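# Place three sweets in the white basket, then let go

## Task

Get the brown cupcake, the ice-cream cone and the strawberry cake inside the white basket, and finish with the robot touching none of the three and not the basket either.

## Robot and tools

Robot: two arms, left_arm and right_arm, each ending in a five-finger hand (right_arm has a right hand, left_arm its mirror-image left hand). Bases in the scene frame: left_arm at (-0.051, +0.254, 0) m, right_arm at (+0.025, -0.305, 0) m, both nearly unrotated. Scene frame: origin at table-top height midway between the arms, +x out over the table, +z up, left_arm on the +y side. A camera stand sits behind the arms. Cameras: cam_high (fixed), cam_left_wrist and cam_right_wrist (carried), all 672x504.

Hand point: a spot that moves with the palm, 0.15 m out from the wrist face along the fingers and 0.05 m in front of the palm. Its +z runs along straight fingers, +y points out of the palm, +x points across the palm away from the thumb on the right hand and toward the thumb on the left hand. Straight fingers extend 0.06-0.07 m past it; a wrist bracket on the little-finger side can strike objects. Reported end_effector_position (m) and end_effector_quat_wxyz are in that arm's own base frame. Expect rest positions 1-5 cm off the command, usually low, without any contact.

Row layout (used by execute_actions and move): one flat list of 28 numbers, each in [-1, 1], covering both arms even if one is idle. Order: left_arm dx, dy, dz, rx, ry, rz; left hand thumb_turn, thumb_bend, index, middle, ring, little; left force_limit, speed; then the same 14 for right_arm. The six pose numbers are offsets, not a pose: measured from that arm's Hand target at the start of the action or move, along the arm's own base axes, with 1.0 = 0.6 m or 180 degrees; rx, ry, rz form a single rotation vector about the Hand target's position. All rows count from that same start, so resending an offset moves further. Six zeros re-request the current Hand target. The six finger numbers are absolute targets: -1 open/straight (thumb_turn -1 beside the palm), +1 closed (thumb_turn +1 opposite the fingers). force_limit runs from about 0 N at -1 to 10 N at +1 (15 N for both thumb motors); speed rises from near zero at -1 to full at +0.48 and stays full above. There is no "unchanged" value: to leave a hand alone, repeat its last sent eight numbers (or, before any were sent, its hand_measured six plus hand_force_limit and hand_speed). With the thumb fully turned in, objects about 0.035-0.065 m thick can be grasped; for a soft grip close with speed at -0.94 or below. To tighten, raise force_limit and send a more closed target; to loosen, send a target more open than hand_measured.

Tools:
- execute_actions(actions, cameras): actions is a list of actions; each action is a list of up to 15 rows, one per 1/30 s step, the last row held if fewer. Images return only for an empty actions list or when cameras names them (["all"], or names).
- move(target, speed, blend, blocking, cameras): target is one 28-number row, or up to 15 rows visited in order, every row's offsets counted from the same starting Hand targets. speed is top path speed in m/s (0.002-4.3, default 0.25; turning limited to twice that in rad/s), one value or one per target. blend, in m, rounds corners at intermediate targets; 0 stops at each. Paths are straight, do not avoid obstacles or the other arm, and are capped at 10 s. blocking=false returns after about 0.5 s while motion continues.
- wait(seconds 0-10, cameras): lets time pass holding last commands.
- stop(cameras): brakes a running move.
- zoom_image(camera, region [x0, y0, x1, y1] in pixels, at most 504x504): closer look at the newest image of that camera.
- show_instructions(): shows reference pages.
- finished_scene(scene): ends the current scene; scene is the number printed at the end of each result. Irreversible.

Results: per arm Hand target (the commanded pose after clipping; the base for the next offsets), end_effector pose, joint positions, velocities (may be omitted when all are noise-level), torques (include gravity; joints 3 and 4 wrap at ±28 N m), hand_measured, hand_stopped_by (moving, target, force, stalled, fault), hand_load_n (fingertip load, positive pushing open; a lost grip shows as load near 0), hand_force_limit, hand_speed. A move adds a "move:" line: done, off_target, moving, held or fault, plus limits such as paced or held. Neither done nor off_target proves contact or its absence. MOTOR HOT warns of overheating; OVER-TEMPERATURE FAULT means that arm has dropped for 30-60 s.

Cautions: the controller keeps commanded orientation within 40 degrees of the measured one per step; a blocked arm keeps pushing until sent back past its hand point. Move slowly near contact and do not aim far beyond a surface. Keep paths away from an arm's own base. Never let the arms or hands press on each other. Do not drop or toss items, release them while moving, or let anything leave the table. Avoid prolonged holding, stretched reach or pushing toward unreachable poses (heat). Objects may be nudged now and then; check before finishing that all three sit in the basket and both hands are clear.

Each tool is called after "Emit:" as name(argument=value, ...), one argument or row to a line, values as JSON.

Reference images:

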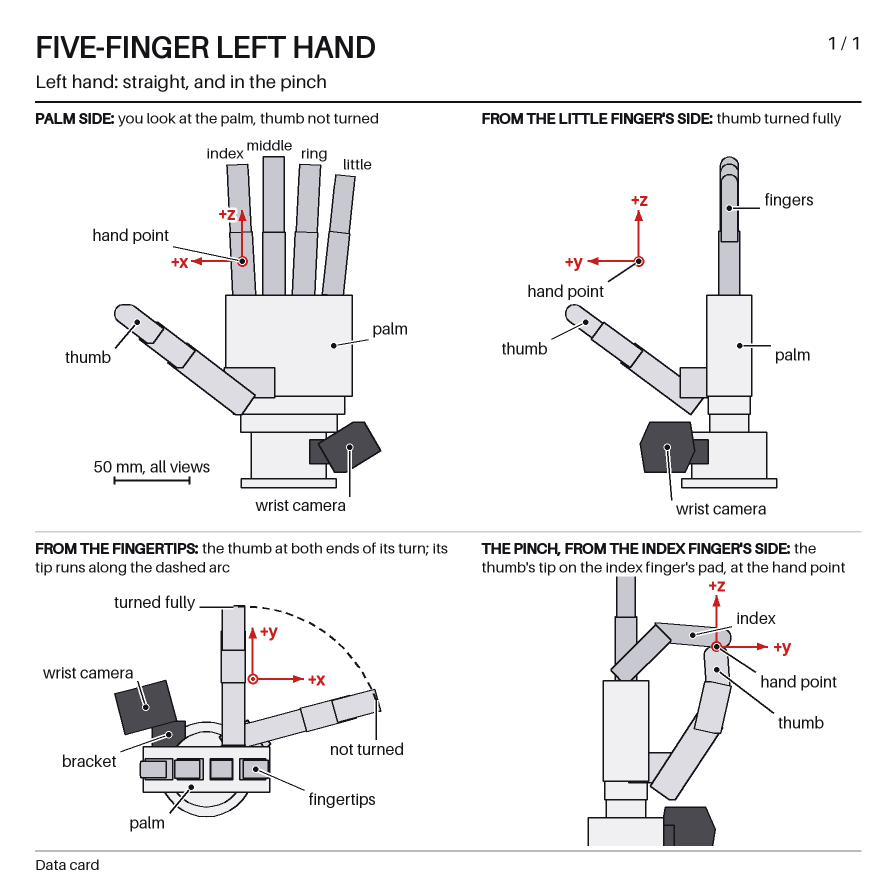

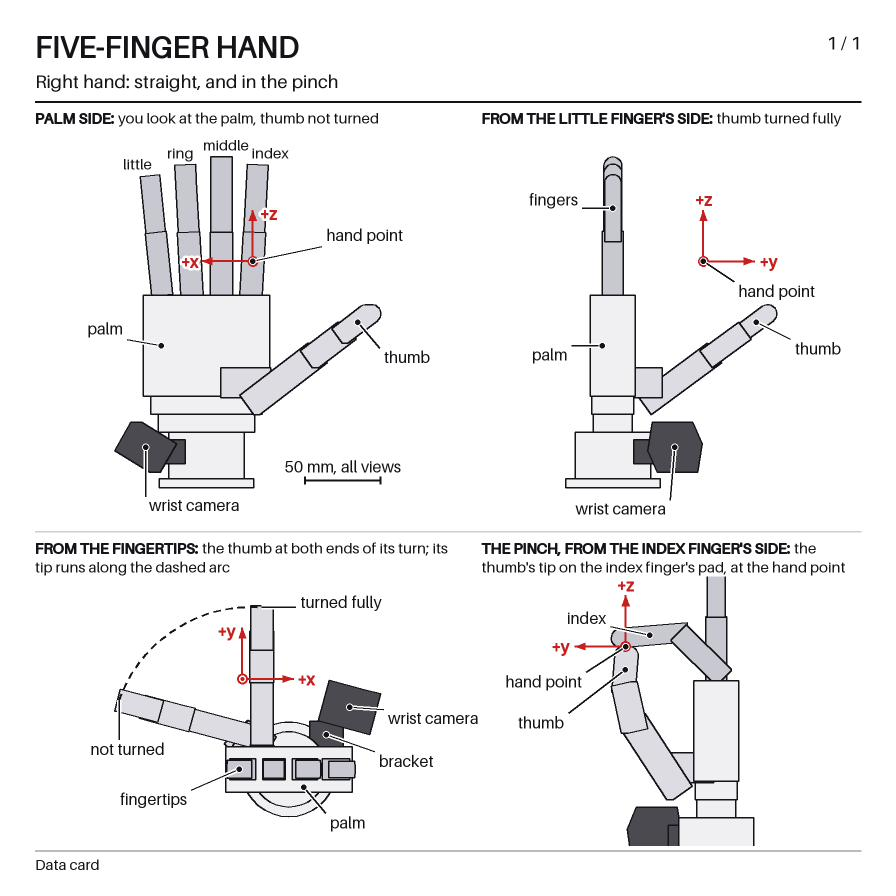

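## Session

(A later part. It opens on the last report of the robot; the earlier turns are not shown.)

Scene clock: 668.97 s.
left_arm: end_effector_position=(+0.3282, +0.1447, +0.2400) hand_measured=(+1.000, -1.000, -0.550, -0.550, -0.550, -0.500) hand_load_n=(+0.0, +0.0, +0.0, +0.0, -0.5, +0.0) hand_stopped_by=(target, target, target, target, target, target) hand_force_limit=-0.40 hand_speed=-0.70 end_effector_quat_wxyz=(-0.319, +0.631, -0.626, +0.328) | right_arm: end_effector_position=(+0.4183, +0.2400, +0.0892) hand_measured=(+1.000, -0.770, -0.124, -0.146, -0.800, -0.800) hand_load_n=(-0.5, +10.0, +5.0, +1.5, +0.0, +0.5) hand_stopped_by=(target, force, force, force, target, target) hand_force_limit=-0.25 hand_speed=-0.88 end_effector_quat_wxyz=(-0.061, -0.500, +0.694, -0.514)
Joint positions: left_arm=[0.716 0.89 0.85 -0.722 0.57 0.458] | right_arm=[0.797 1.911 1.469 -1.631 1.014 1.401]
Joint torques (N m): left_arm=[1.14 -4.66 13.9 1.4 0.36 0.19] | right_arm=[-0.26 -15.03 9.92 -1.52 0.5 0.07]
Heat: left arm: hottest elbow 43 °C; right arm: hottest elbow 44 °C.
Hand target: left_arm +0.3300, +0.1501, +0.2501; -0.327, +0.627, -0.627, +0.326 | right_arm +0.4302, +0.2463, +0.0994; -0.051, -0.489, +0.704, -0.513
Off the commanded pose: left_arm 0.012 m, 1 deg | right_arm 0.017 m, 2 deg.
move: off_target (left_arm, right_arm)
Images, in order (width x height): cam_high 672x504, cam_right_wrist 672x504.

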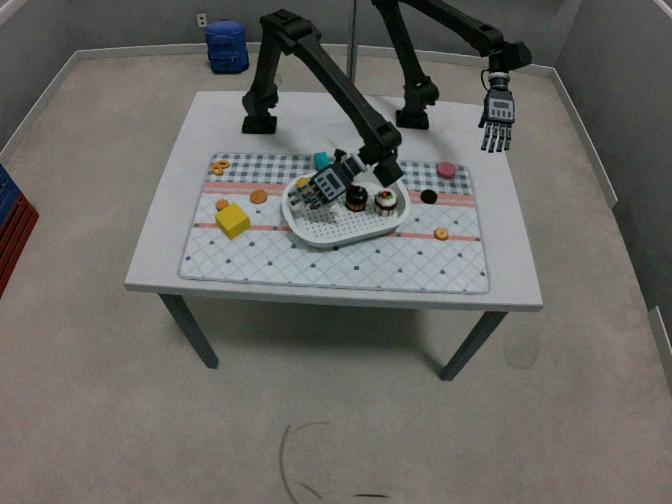

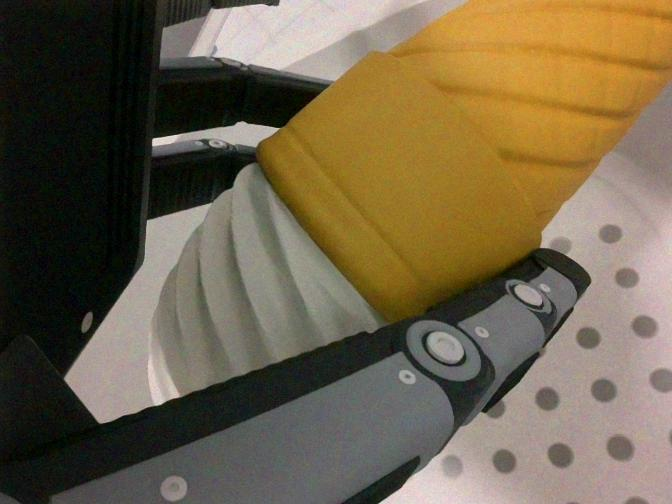

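Emit:
move(
  target=[
    [0,0,0,0,0,0,1,-1,-0.55,-0.55,-0.55,-0.5,-0.4,-0.7, 0.0,0.0128,-0.03,0,0,0,1,0.3,0.2,0.2,-0.2,-0.2,-0.25,-0.88],
    [0,0,0,0,0,0,1,-1,-0.55,-0.55,-0.55,-0.5,-0.4,-0.7, -0.0037,0.0128,-0.08,0,0,0,1,0.3,0.2,0.2,-0.2,-0.2,-0.25,-0.88],
  ],
  cameras=["cam_high","cam_right_wrist"],
  speed=0.08,
)

Emit:
zoom_image(
  camera="cam_high",
  region=[260, 90, 430, 260],
)

Scene clock: 682.07 s.
left_arm: end_effector_position=(+0.3282, +0.1447, +0.2400) hand_measured=(+1.000, -1.000, -0.550, -0.550, -0.550, -0.500) hand_load_n=(+0.0, +0.0, +0.0, +0.0, +0.0, +0.0) hand_stopped_by=(target, target, target, target, target, target) hand_force_limit=-0.40 hand_speed=-0.70 end_effector_quat_wxyz=(-0.319, +0.631, -0.626, +0.328) | right_arm: end_effector_position=(+0.4249, +0.2479, +0.0498) hand_measured=(+1.000, -0.770, -0.124, -0.146, -0.200, -0.200) hand_load_n=(-0.5, +9.5, +5.0, +1.5, +0.0, +0.0) hand_stopped_by=(target, force, force, force, target, target) hand_force_limit=-0.25 hand_speed=-0.88 end_effector_quat_wxyz=(-0.061, -0.494, +0.699, -0.513)
Joint positions: left_arm=[0.716 0.89 0.85 -0.722 0.57 0.458] | right_arm=[0.797 1.985 1.472 -1.571 1.007 1.425]
Joint torques (N m): left_arm=[1.2 -4.6 13.89 1.39 0.36 0.18] | right_arm=[0.79 -16.03 6.87 -0.38 0.47 0.13]
Heat: left arm: hottest elbow 43 °C; right arm: hottest elbow 43 °C.
Hand target: left_arm +0.3300, +0.1501, +0.2501; -0.327, +0.627, -0.627, +0.326 | right_arm +0.4280, +0.2540, +0.0513; -0.051, -0.489, +0.704, -0.513
Off the commanded pose: left_arm 0.012 m, 1 deg | right_arm 0.007 m, 1 deg.
move: off_target (left_arm)
Images, in order (width x height): cam_high 672x504, cam_right_wrist 672x504.

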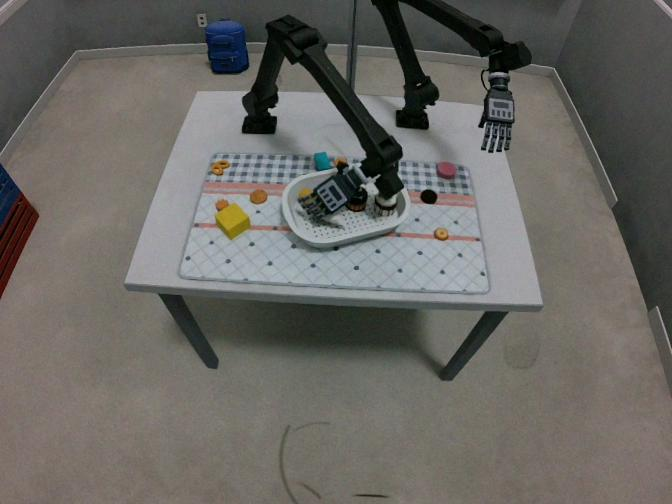

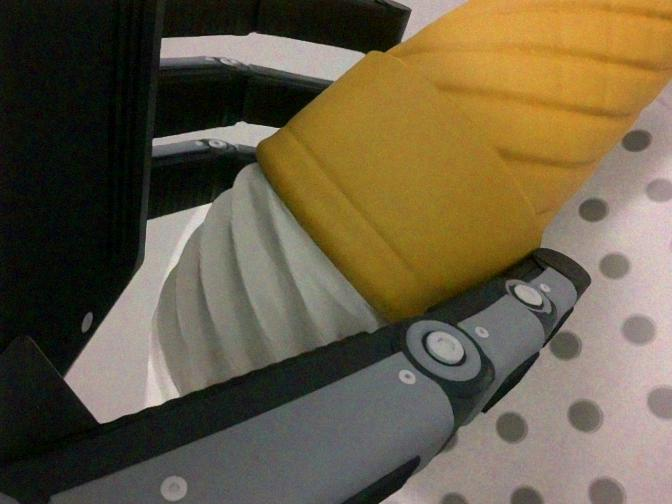

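Scaled by 2.965.

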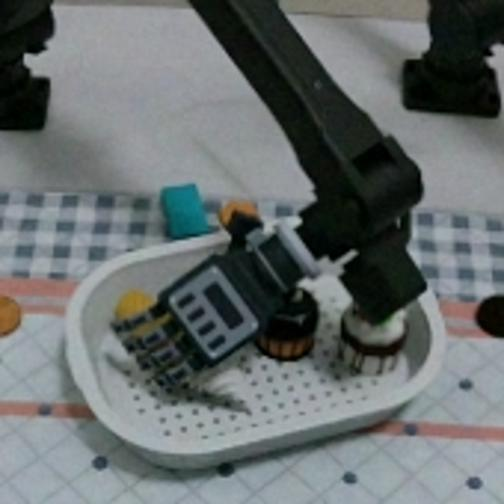

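Emit:
move(
  target=[0,0,0,0,0,0,1,-1,-0.55,-0.55,-0.55,-0.5,-0.4,-0.7, -0.0,0.0,-0.0217,0,0,0,1,0.3,0.2,0.2,-0.2,-0.2,-0.25,-0.88],
  cameras=["cam_high","cam_right_wrist"],
  speed=0.05,
)

Emit:
zoom_image(
  camera="cam_high",
  region=[260, 90, 430, 260],
)

Scene clock: 685.77 s.
left_arm: end_effector_position=(+0.3282, +0.1447, +0.2400) hand_measured=(+1.000, -1.000, -0.550, -0.550, -0.550, -0.500) hand_load_n=(+0.5, +0.0, +0.0, +0.0, +0.0, +0.0) hand_stopped_by=(target, target, target, target, target, target) hand_force_limit=-0.40 hand_speed=-0.70 end_effector_quat_wxyz=(-0.319, +0.631, -0.626, +0.328) | right_arm: end_effector_position=(+0.4266, +0.2496, +0.0428) hand_measured=(+1.000, -0.770, -0.124, -0.146, -0.200, -0.200) hand_load_n=(-1.5, +9.0, +4.5, +2.0, +0.0, +0.0) hand_stopped_by=(target, force, force, force, target, target) hand_force_limit=-0.25 hand_speed=-0.88 end_effector_quat_wxyz=(-0.057, -0.492, +0.701, -0.513)
Joint positions: left_arm=[0.716 0.89 0.85 -0.722 0.57 0.458] | right_arm=[0.797 1.993 1.467 -1.547 1.008 1.425]
Joint torques (N m): left_arm=[1.08 -4.78 13.89 1.42 0.36 0.18] | right_arm=[1.03 -14.8 6.32 -0.49 0.44 0.1]
Heat: left arm: hottest elbow 43 °C; right arm: hottest elbow 43 °C.
Hand target: left_arm +0.3300, +0.1501, +0.2501; -0.327, +0.627, -0.627, +0.326 | right_arm +0.4281, +0.2541, +0.0385; -0.051, -0.489, +0.704, -0.513
Off the commanded pose: left_arm 0.012 m, 1 deg | right_arm 0.006 m, 1 deg.
move: off_target (left_arm)
Images, in order (width x height): cam_high 672x504, cam_right_wrist 672x504.

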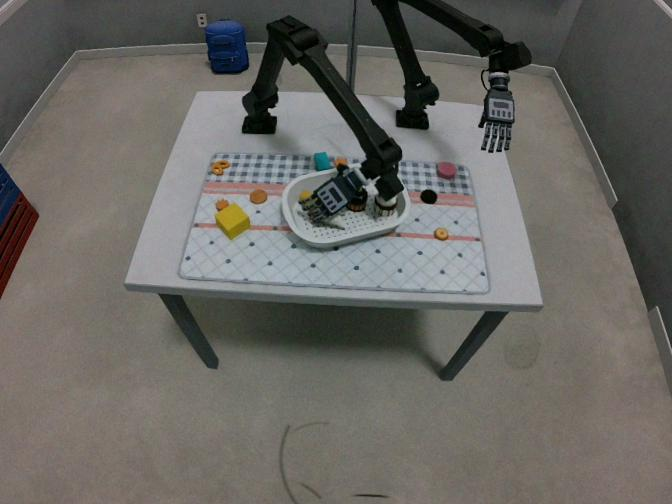

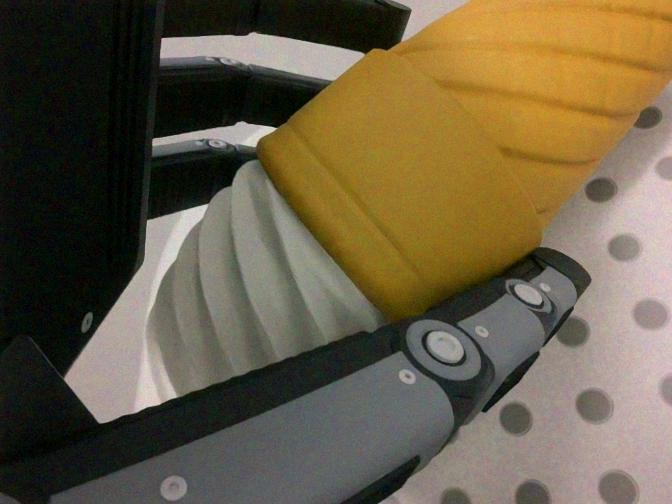

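Scaled by 2.965.

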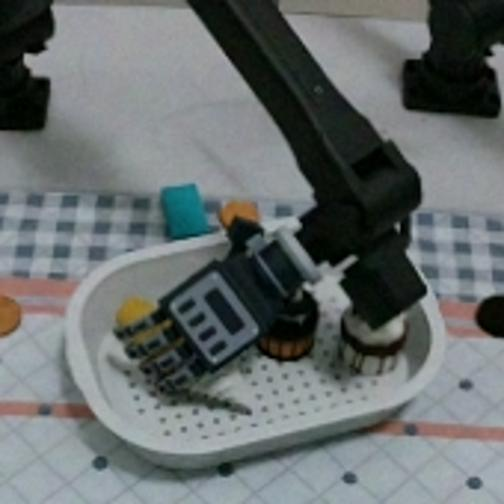

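Emit:
move(
  target=[0,0,0,0,0,0,1,-1,-0.55,-0.55,-0.55,-0.5,-0.4,-0.7, 0.0,0.0,0.0,0,0,0,1,-1,-0.5,-0.5,-0.4,-0.4,-0.25,-0.75],
  cameras=["cam_high","cam_right_wrist"],
  speed=0.05,
)

Emit:
zoom_image(
  camera="cam_high",
  region=[260, 90, 430, 260],
)

Scene clock: 691.20 s.
left_arm: end_effector_position=(+0.3282, +0.1447, +0.2400) hand_measured=(+1.000, -1.000, -0.550, -0.550, -0.550, -0.500) hand_load_n=(+0.0, +0.0, +0.0, +0.0, +0.0, +0.0) hand_stopped_by=(target, target, target, target, target, target) hand_force_limit=-0.40 hand_speed=-0.70 end_effector_quat_wxyz=(-0.319, +0.631, -0.626, +0.328) | right_arm: end_effector_position=(+0.4270, +0.2500, +0.0423) hand_measured=(+1.000, -1.000, -0.500, -0.500, -0.400, -0.400) hand_load_n=(+0.0, +0.0, +0.0, +0.0, +0.0, +0.0) hand_stopped_by=(target, target, target, target, target, target) hand_force_limit=-0.25 hand_speed=-0.75 end_effector_quat_wxyz=(-0.056, -0.491, +0.702, -0.513)
Joint positions: left_arm=[0.716 0.89 0.85 -0.722 0.57 0.458] | right_arm=[0.797 1.994 1.467 -1.545 1.008 1.426]
Joint torques (N m): left_arm=[1.32 -4.72 13.89 1.4 0.37 0.17] | right_arm=[0.44 -14.51 6.19 -0.46 0.44 0.13]
Heat: left arm: hottest elbow 43 °C; right arm: hottest elbow 43 °C.
Hand target: left_arm +0.3300, +0.1501, +0.2501; -0.327, +0.627, -0.627, +0.326 | right_arm +0.4281, +0.2541, +0.0384; -0.051, -0.489, +0.704, -0.513
Off the commanded pose: left_arm 0.012 m, 1 deg | right_arm 0.006 m, 1 deg.
move: off_target (left_arm)
Images, in order (width x height): cam_high 672x504, cam_right_wrist 672x504.

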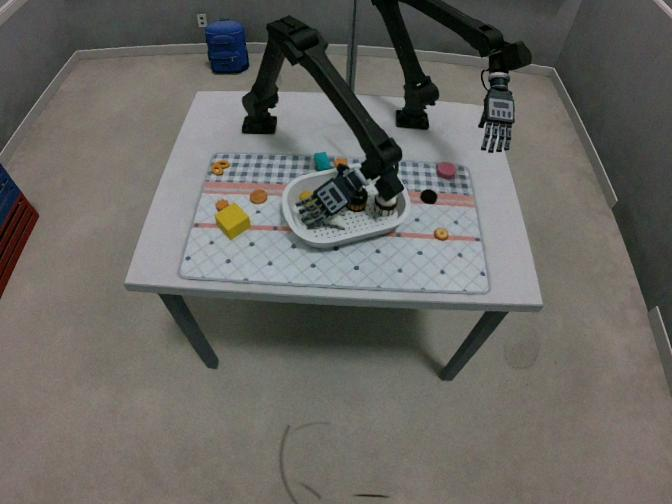

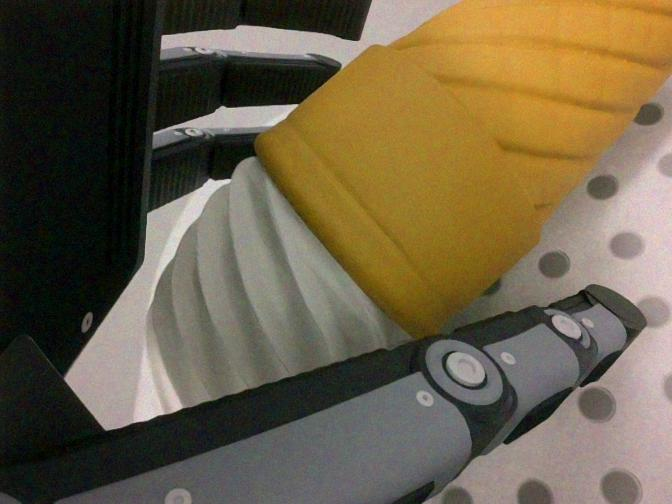

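Scaled by 2.965.

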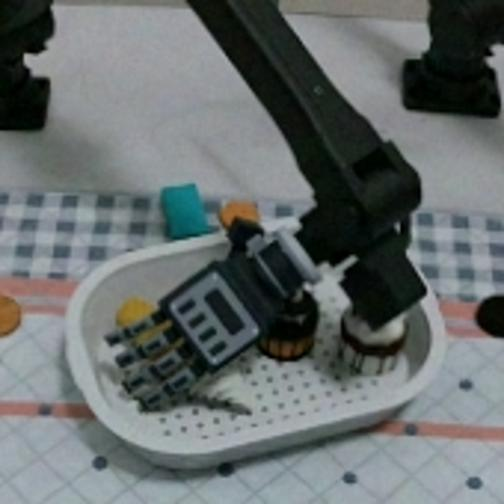

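Emit:
move(
  target=[
    [0,0,0,0,0,0,1,-1,-0.55,-0.55,-0.55,-0.5,-0.4,-0.7, 0.015,0.0,0.11,0,0,0,1,-1,-0.5,-0.5,-0.4,-0.4,-0.25,-0.75],
    [0,0,0,0,0,0,1,-1,-0.55,-0.55,-0.55,-0.5,-0.4,-0.7, 0.0,0.0,0.25,0,0,0.1333,1,-1,-0.5,-0.5,-0.4,-0.4,-0.25,-0.75],
  ],
  cameras=["cam_high","cam_right_wrist"],
  speed=0.1,
  blend=0.01,
)

Emit:
zoom_image(
  camera="cam_high",
  region=[260, 90, 430, 260],
)

Scene clock: 700.63 s.
left_arm: end_effector_position=(+0.3282, +0.1447, +0.2400) hand_measured=(+1.000, -1.000, -0.550, -0.550, -0.550, -0.500) hand_load_n=(+0.0, +0.0, +0.0, +0.0, +0.0, +0.0) hand_stopped_by=(target, target, target, target, target, target) hand_force_limit=-0.40 hand_speed=-0.70 end_effector_quat_wxyz=(-0.319, +0.631, -0.626, +0.328) | right_arm: end_effector_position=(+0.4288, +0.2482, +0.1753) hand_measured=(+1.000, -1.000, -0.500, -0.500, -0.400, -0.400) hand_load_n=(+0.0, +0.0, +0.0, +0.0, +0.0, -0.5) hand_stopped_by=(target, target, target, target, target, target) hand_force_limit=-0.25 hand_speed=-0.75 end_effector_quat_wxyz=(-0.039, +0.626, -0.586, +0.513)
Joint positions: left_arm=[0.716 0.89 0.85 -0.722 0.57 0.458] | right_arm=[0.816 1.609 1.32 -1.134 1.075 0.661]
Joint torques (N m): left_arm=[1.14 -4.78 13.93 1.4 0.36 0.18] | right_arm=[0.38 -14.1 8.09 0.81 0.5 -0.14]
Heat: left arm: hottest elbow 43 °C; right arm: hottest elbow 43 °C.
Hand target: left_arm +0.3300, +0.1501, +0.2501; -0.327, +0.627, -0.627, +0.326 | right_arm +0.4281, +0.2539, +0.1884; -0.057, +0.625, -0.587, +0.512
Off the commanded pose: left_arm 0.012 m, 1 deg | right_arm 0.014 m, 2 deg.
move: off_target (left_arm, right_arm)
Images, in order (width x height): cam_high 672x504, cam_right_wrist 672x504.

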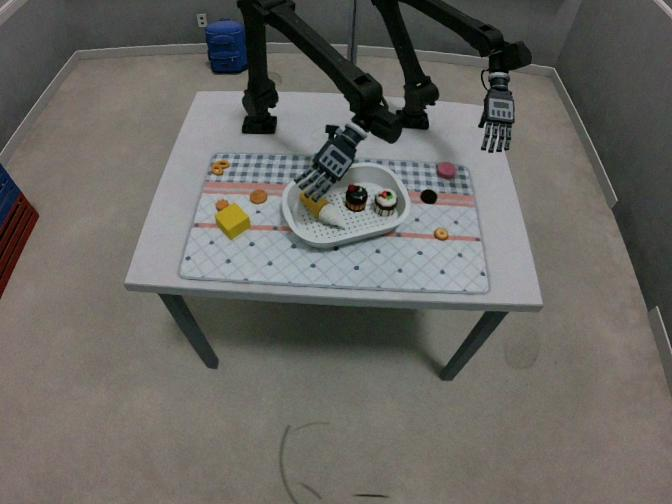

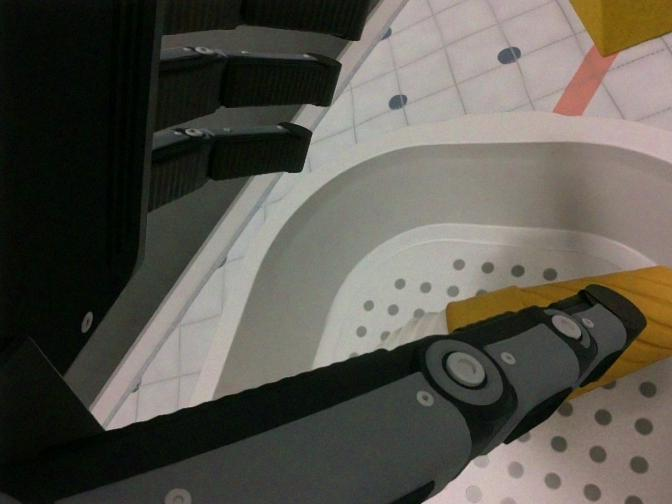

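Scaled by 2.965.

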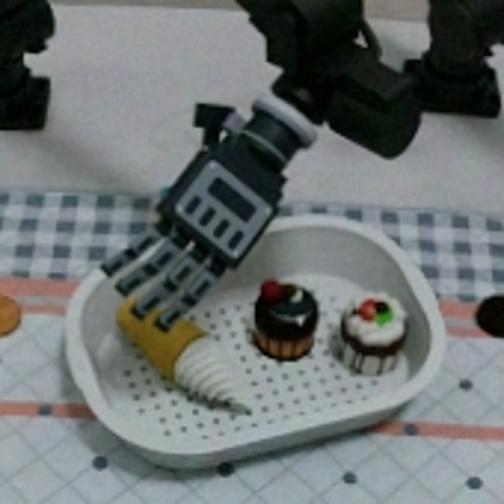

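Emit:
move(
  target=[0,0,0,0,0,0,1,-1,-0.55,-0.55,-0.55,-0.5,-0.4,-0.7, 0.0,-0.15,0.12,0,0,0,1,-1,-0.5,-0.5,-0.4,-0.4,-0.25,-0.75],
  cameras=["cam_high"],
  speed=0.2,
)

Scene clock: 704.77 s.
left_arm: end_effector_position=(+0.3282, +0.1447, +0.2400) hand_measured=(+1.000, -1.000, -0.550, -0.550, -0.550, -0.500) hand_load_n=(+0.0, +0.0, +0.0, +0.0, +0.0, +0.0) hand_stopped_by=(target, target, target, target, target, target) hand_force_limit=-0.40 hand_speed=-0.70 end_effector_quat_wxyz=(-0.319, +0.631, -0.626, +0.328) | right_arm: end_effector_position=(+0.4250, +0.1648, +0.2521) hand_measured=(+1.000, -1.000, -0.500, -0.500, -0.400, -0.400) hand_load_n=(+0.0, +0.0, +0.0, +0.0, +0.0, +0.0) hand_stopped_by=(target, target, target, target, target, target) hand_force_limit=-0.25 hand_speed=-0.75 end_effector_quat_wxyz=(-0.047, +0.629, -0.584, +0.511)
Joint positions: left_arm=[0.716 0.89 0.85 -0.722 0.57 0.458] | right_arm=[0.684 1.363 1.244 -1.051 1.03 0.38]
Joint torques (N m): left_arm=[1.14 -4.78 13.87 1.39 0.36 0.18] | right_arm=[-0.15 -10.46 8.51 1.32 0.48 -0.13]
Heat: left arm: hottest elbow 43 °C; right arm: hottest elbow 43 °C.
Hand target: left_arm +0.3300, +0.1501, +0.2501; -0.327, +0.627, -0.627, +0.326 | right_arm +0.4281, +0.1640, +0.2604; -0.057, +0.625, -0.587, +0.512
Off the commanded pose: left_arm 0.012 m, 1 deg | right_arm 0.009 m, 1 deg.
move: off_target (left_arm)
Images, in order (width x height): cam_high 672x504.

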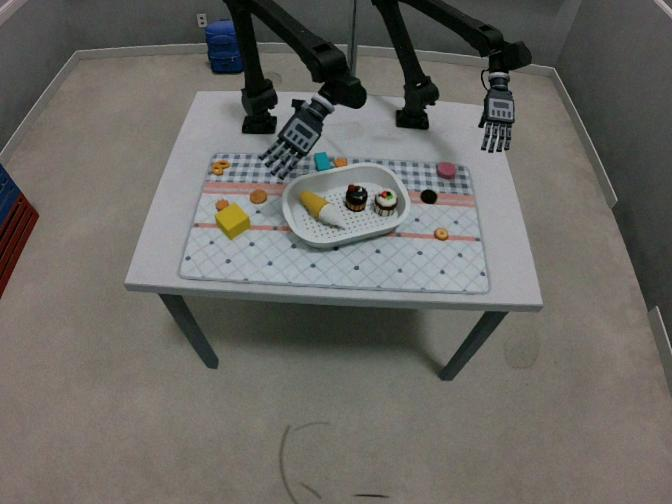

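Emit:
finished_scene(
  scene=1,
)

The scene is finished: the task was done.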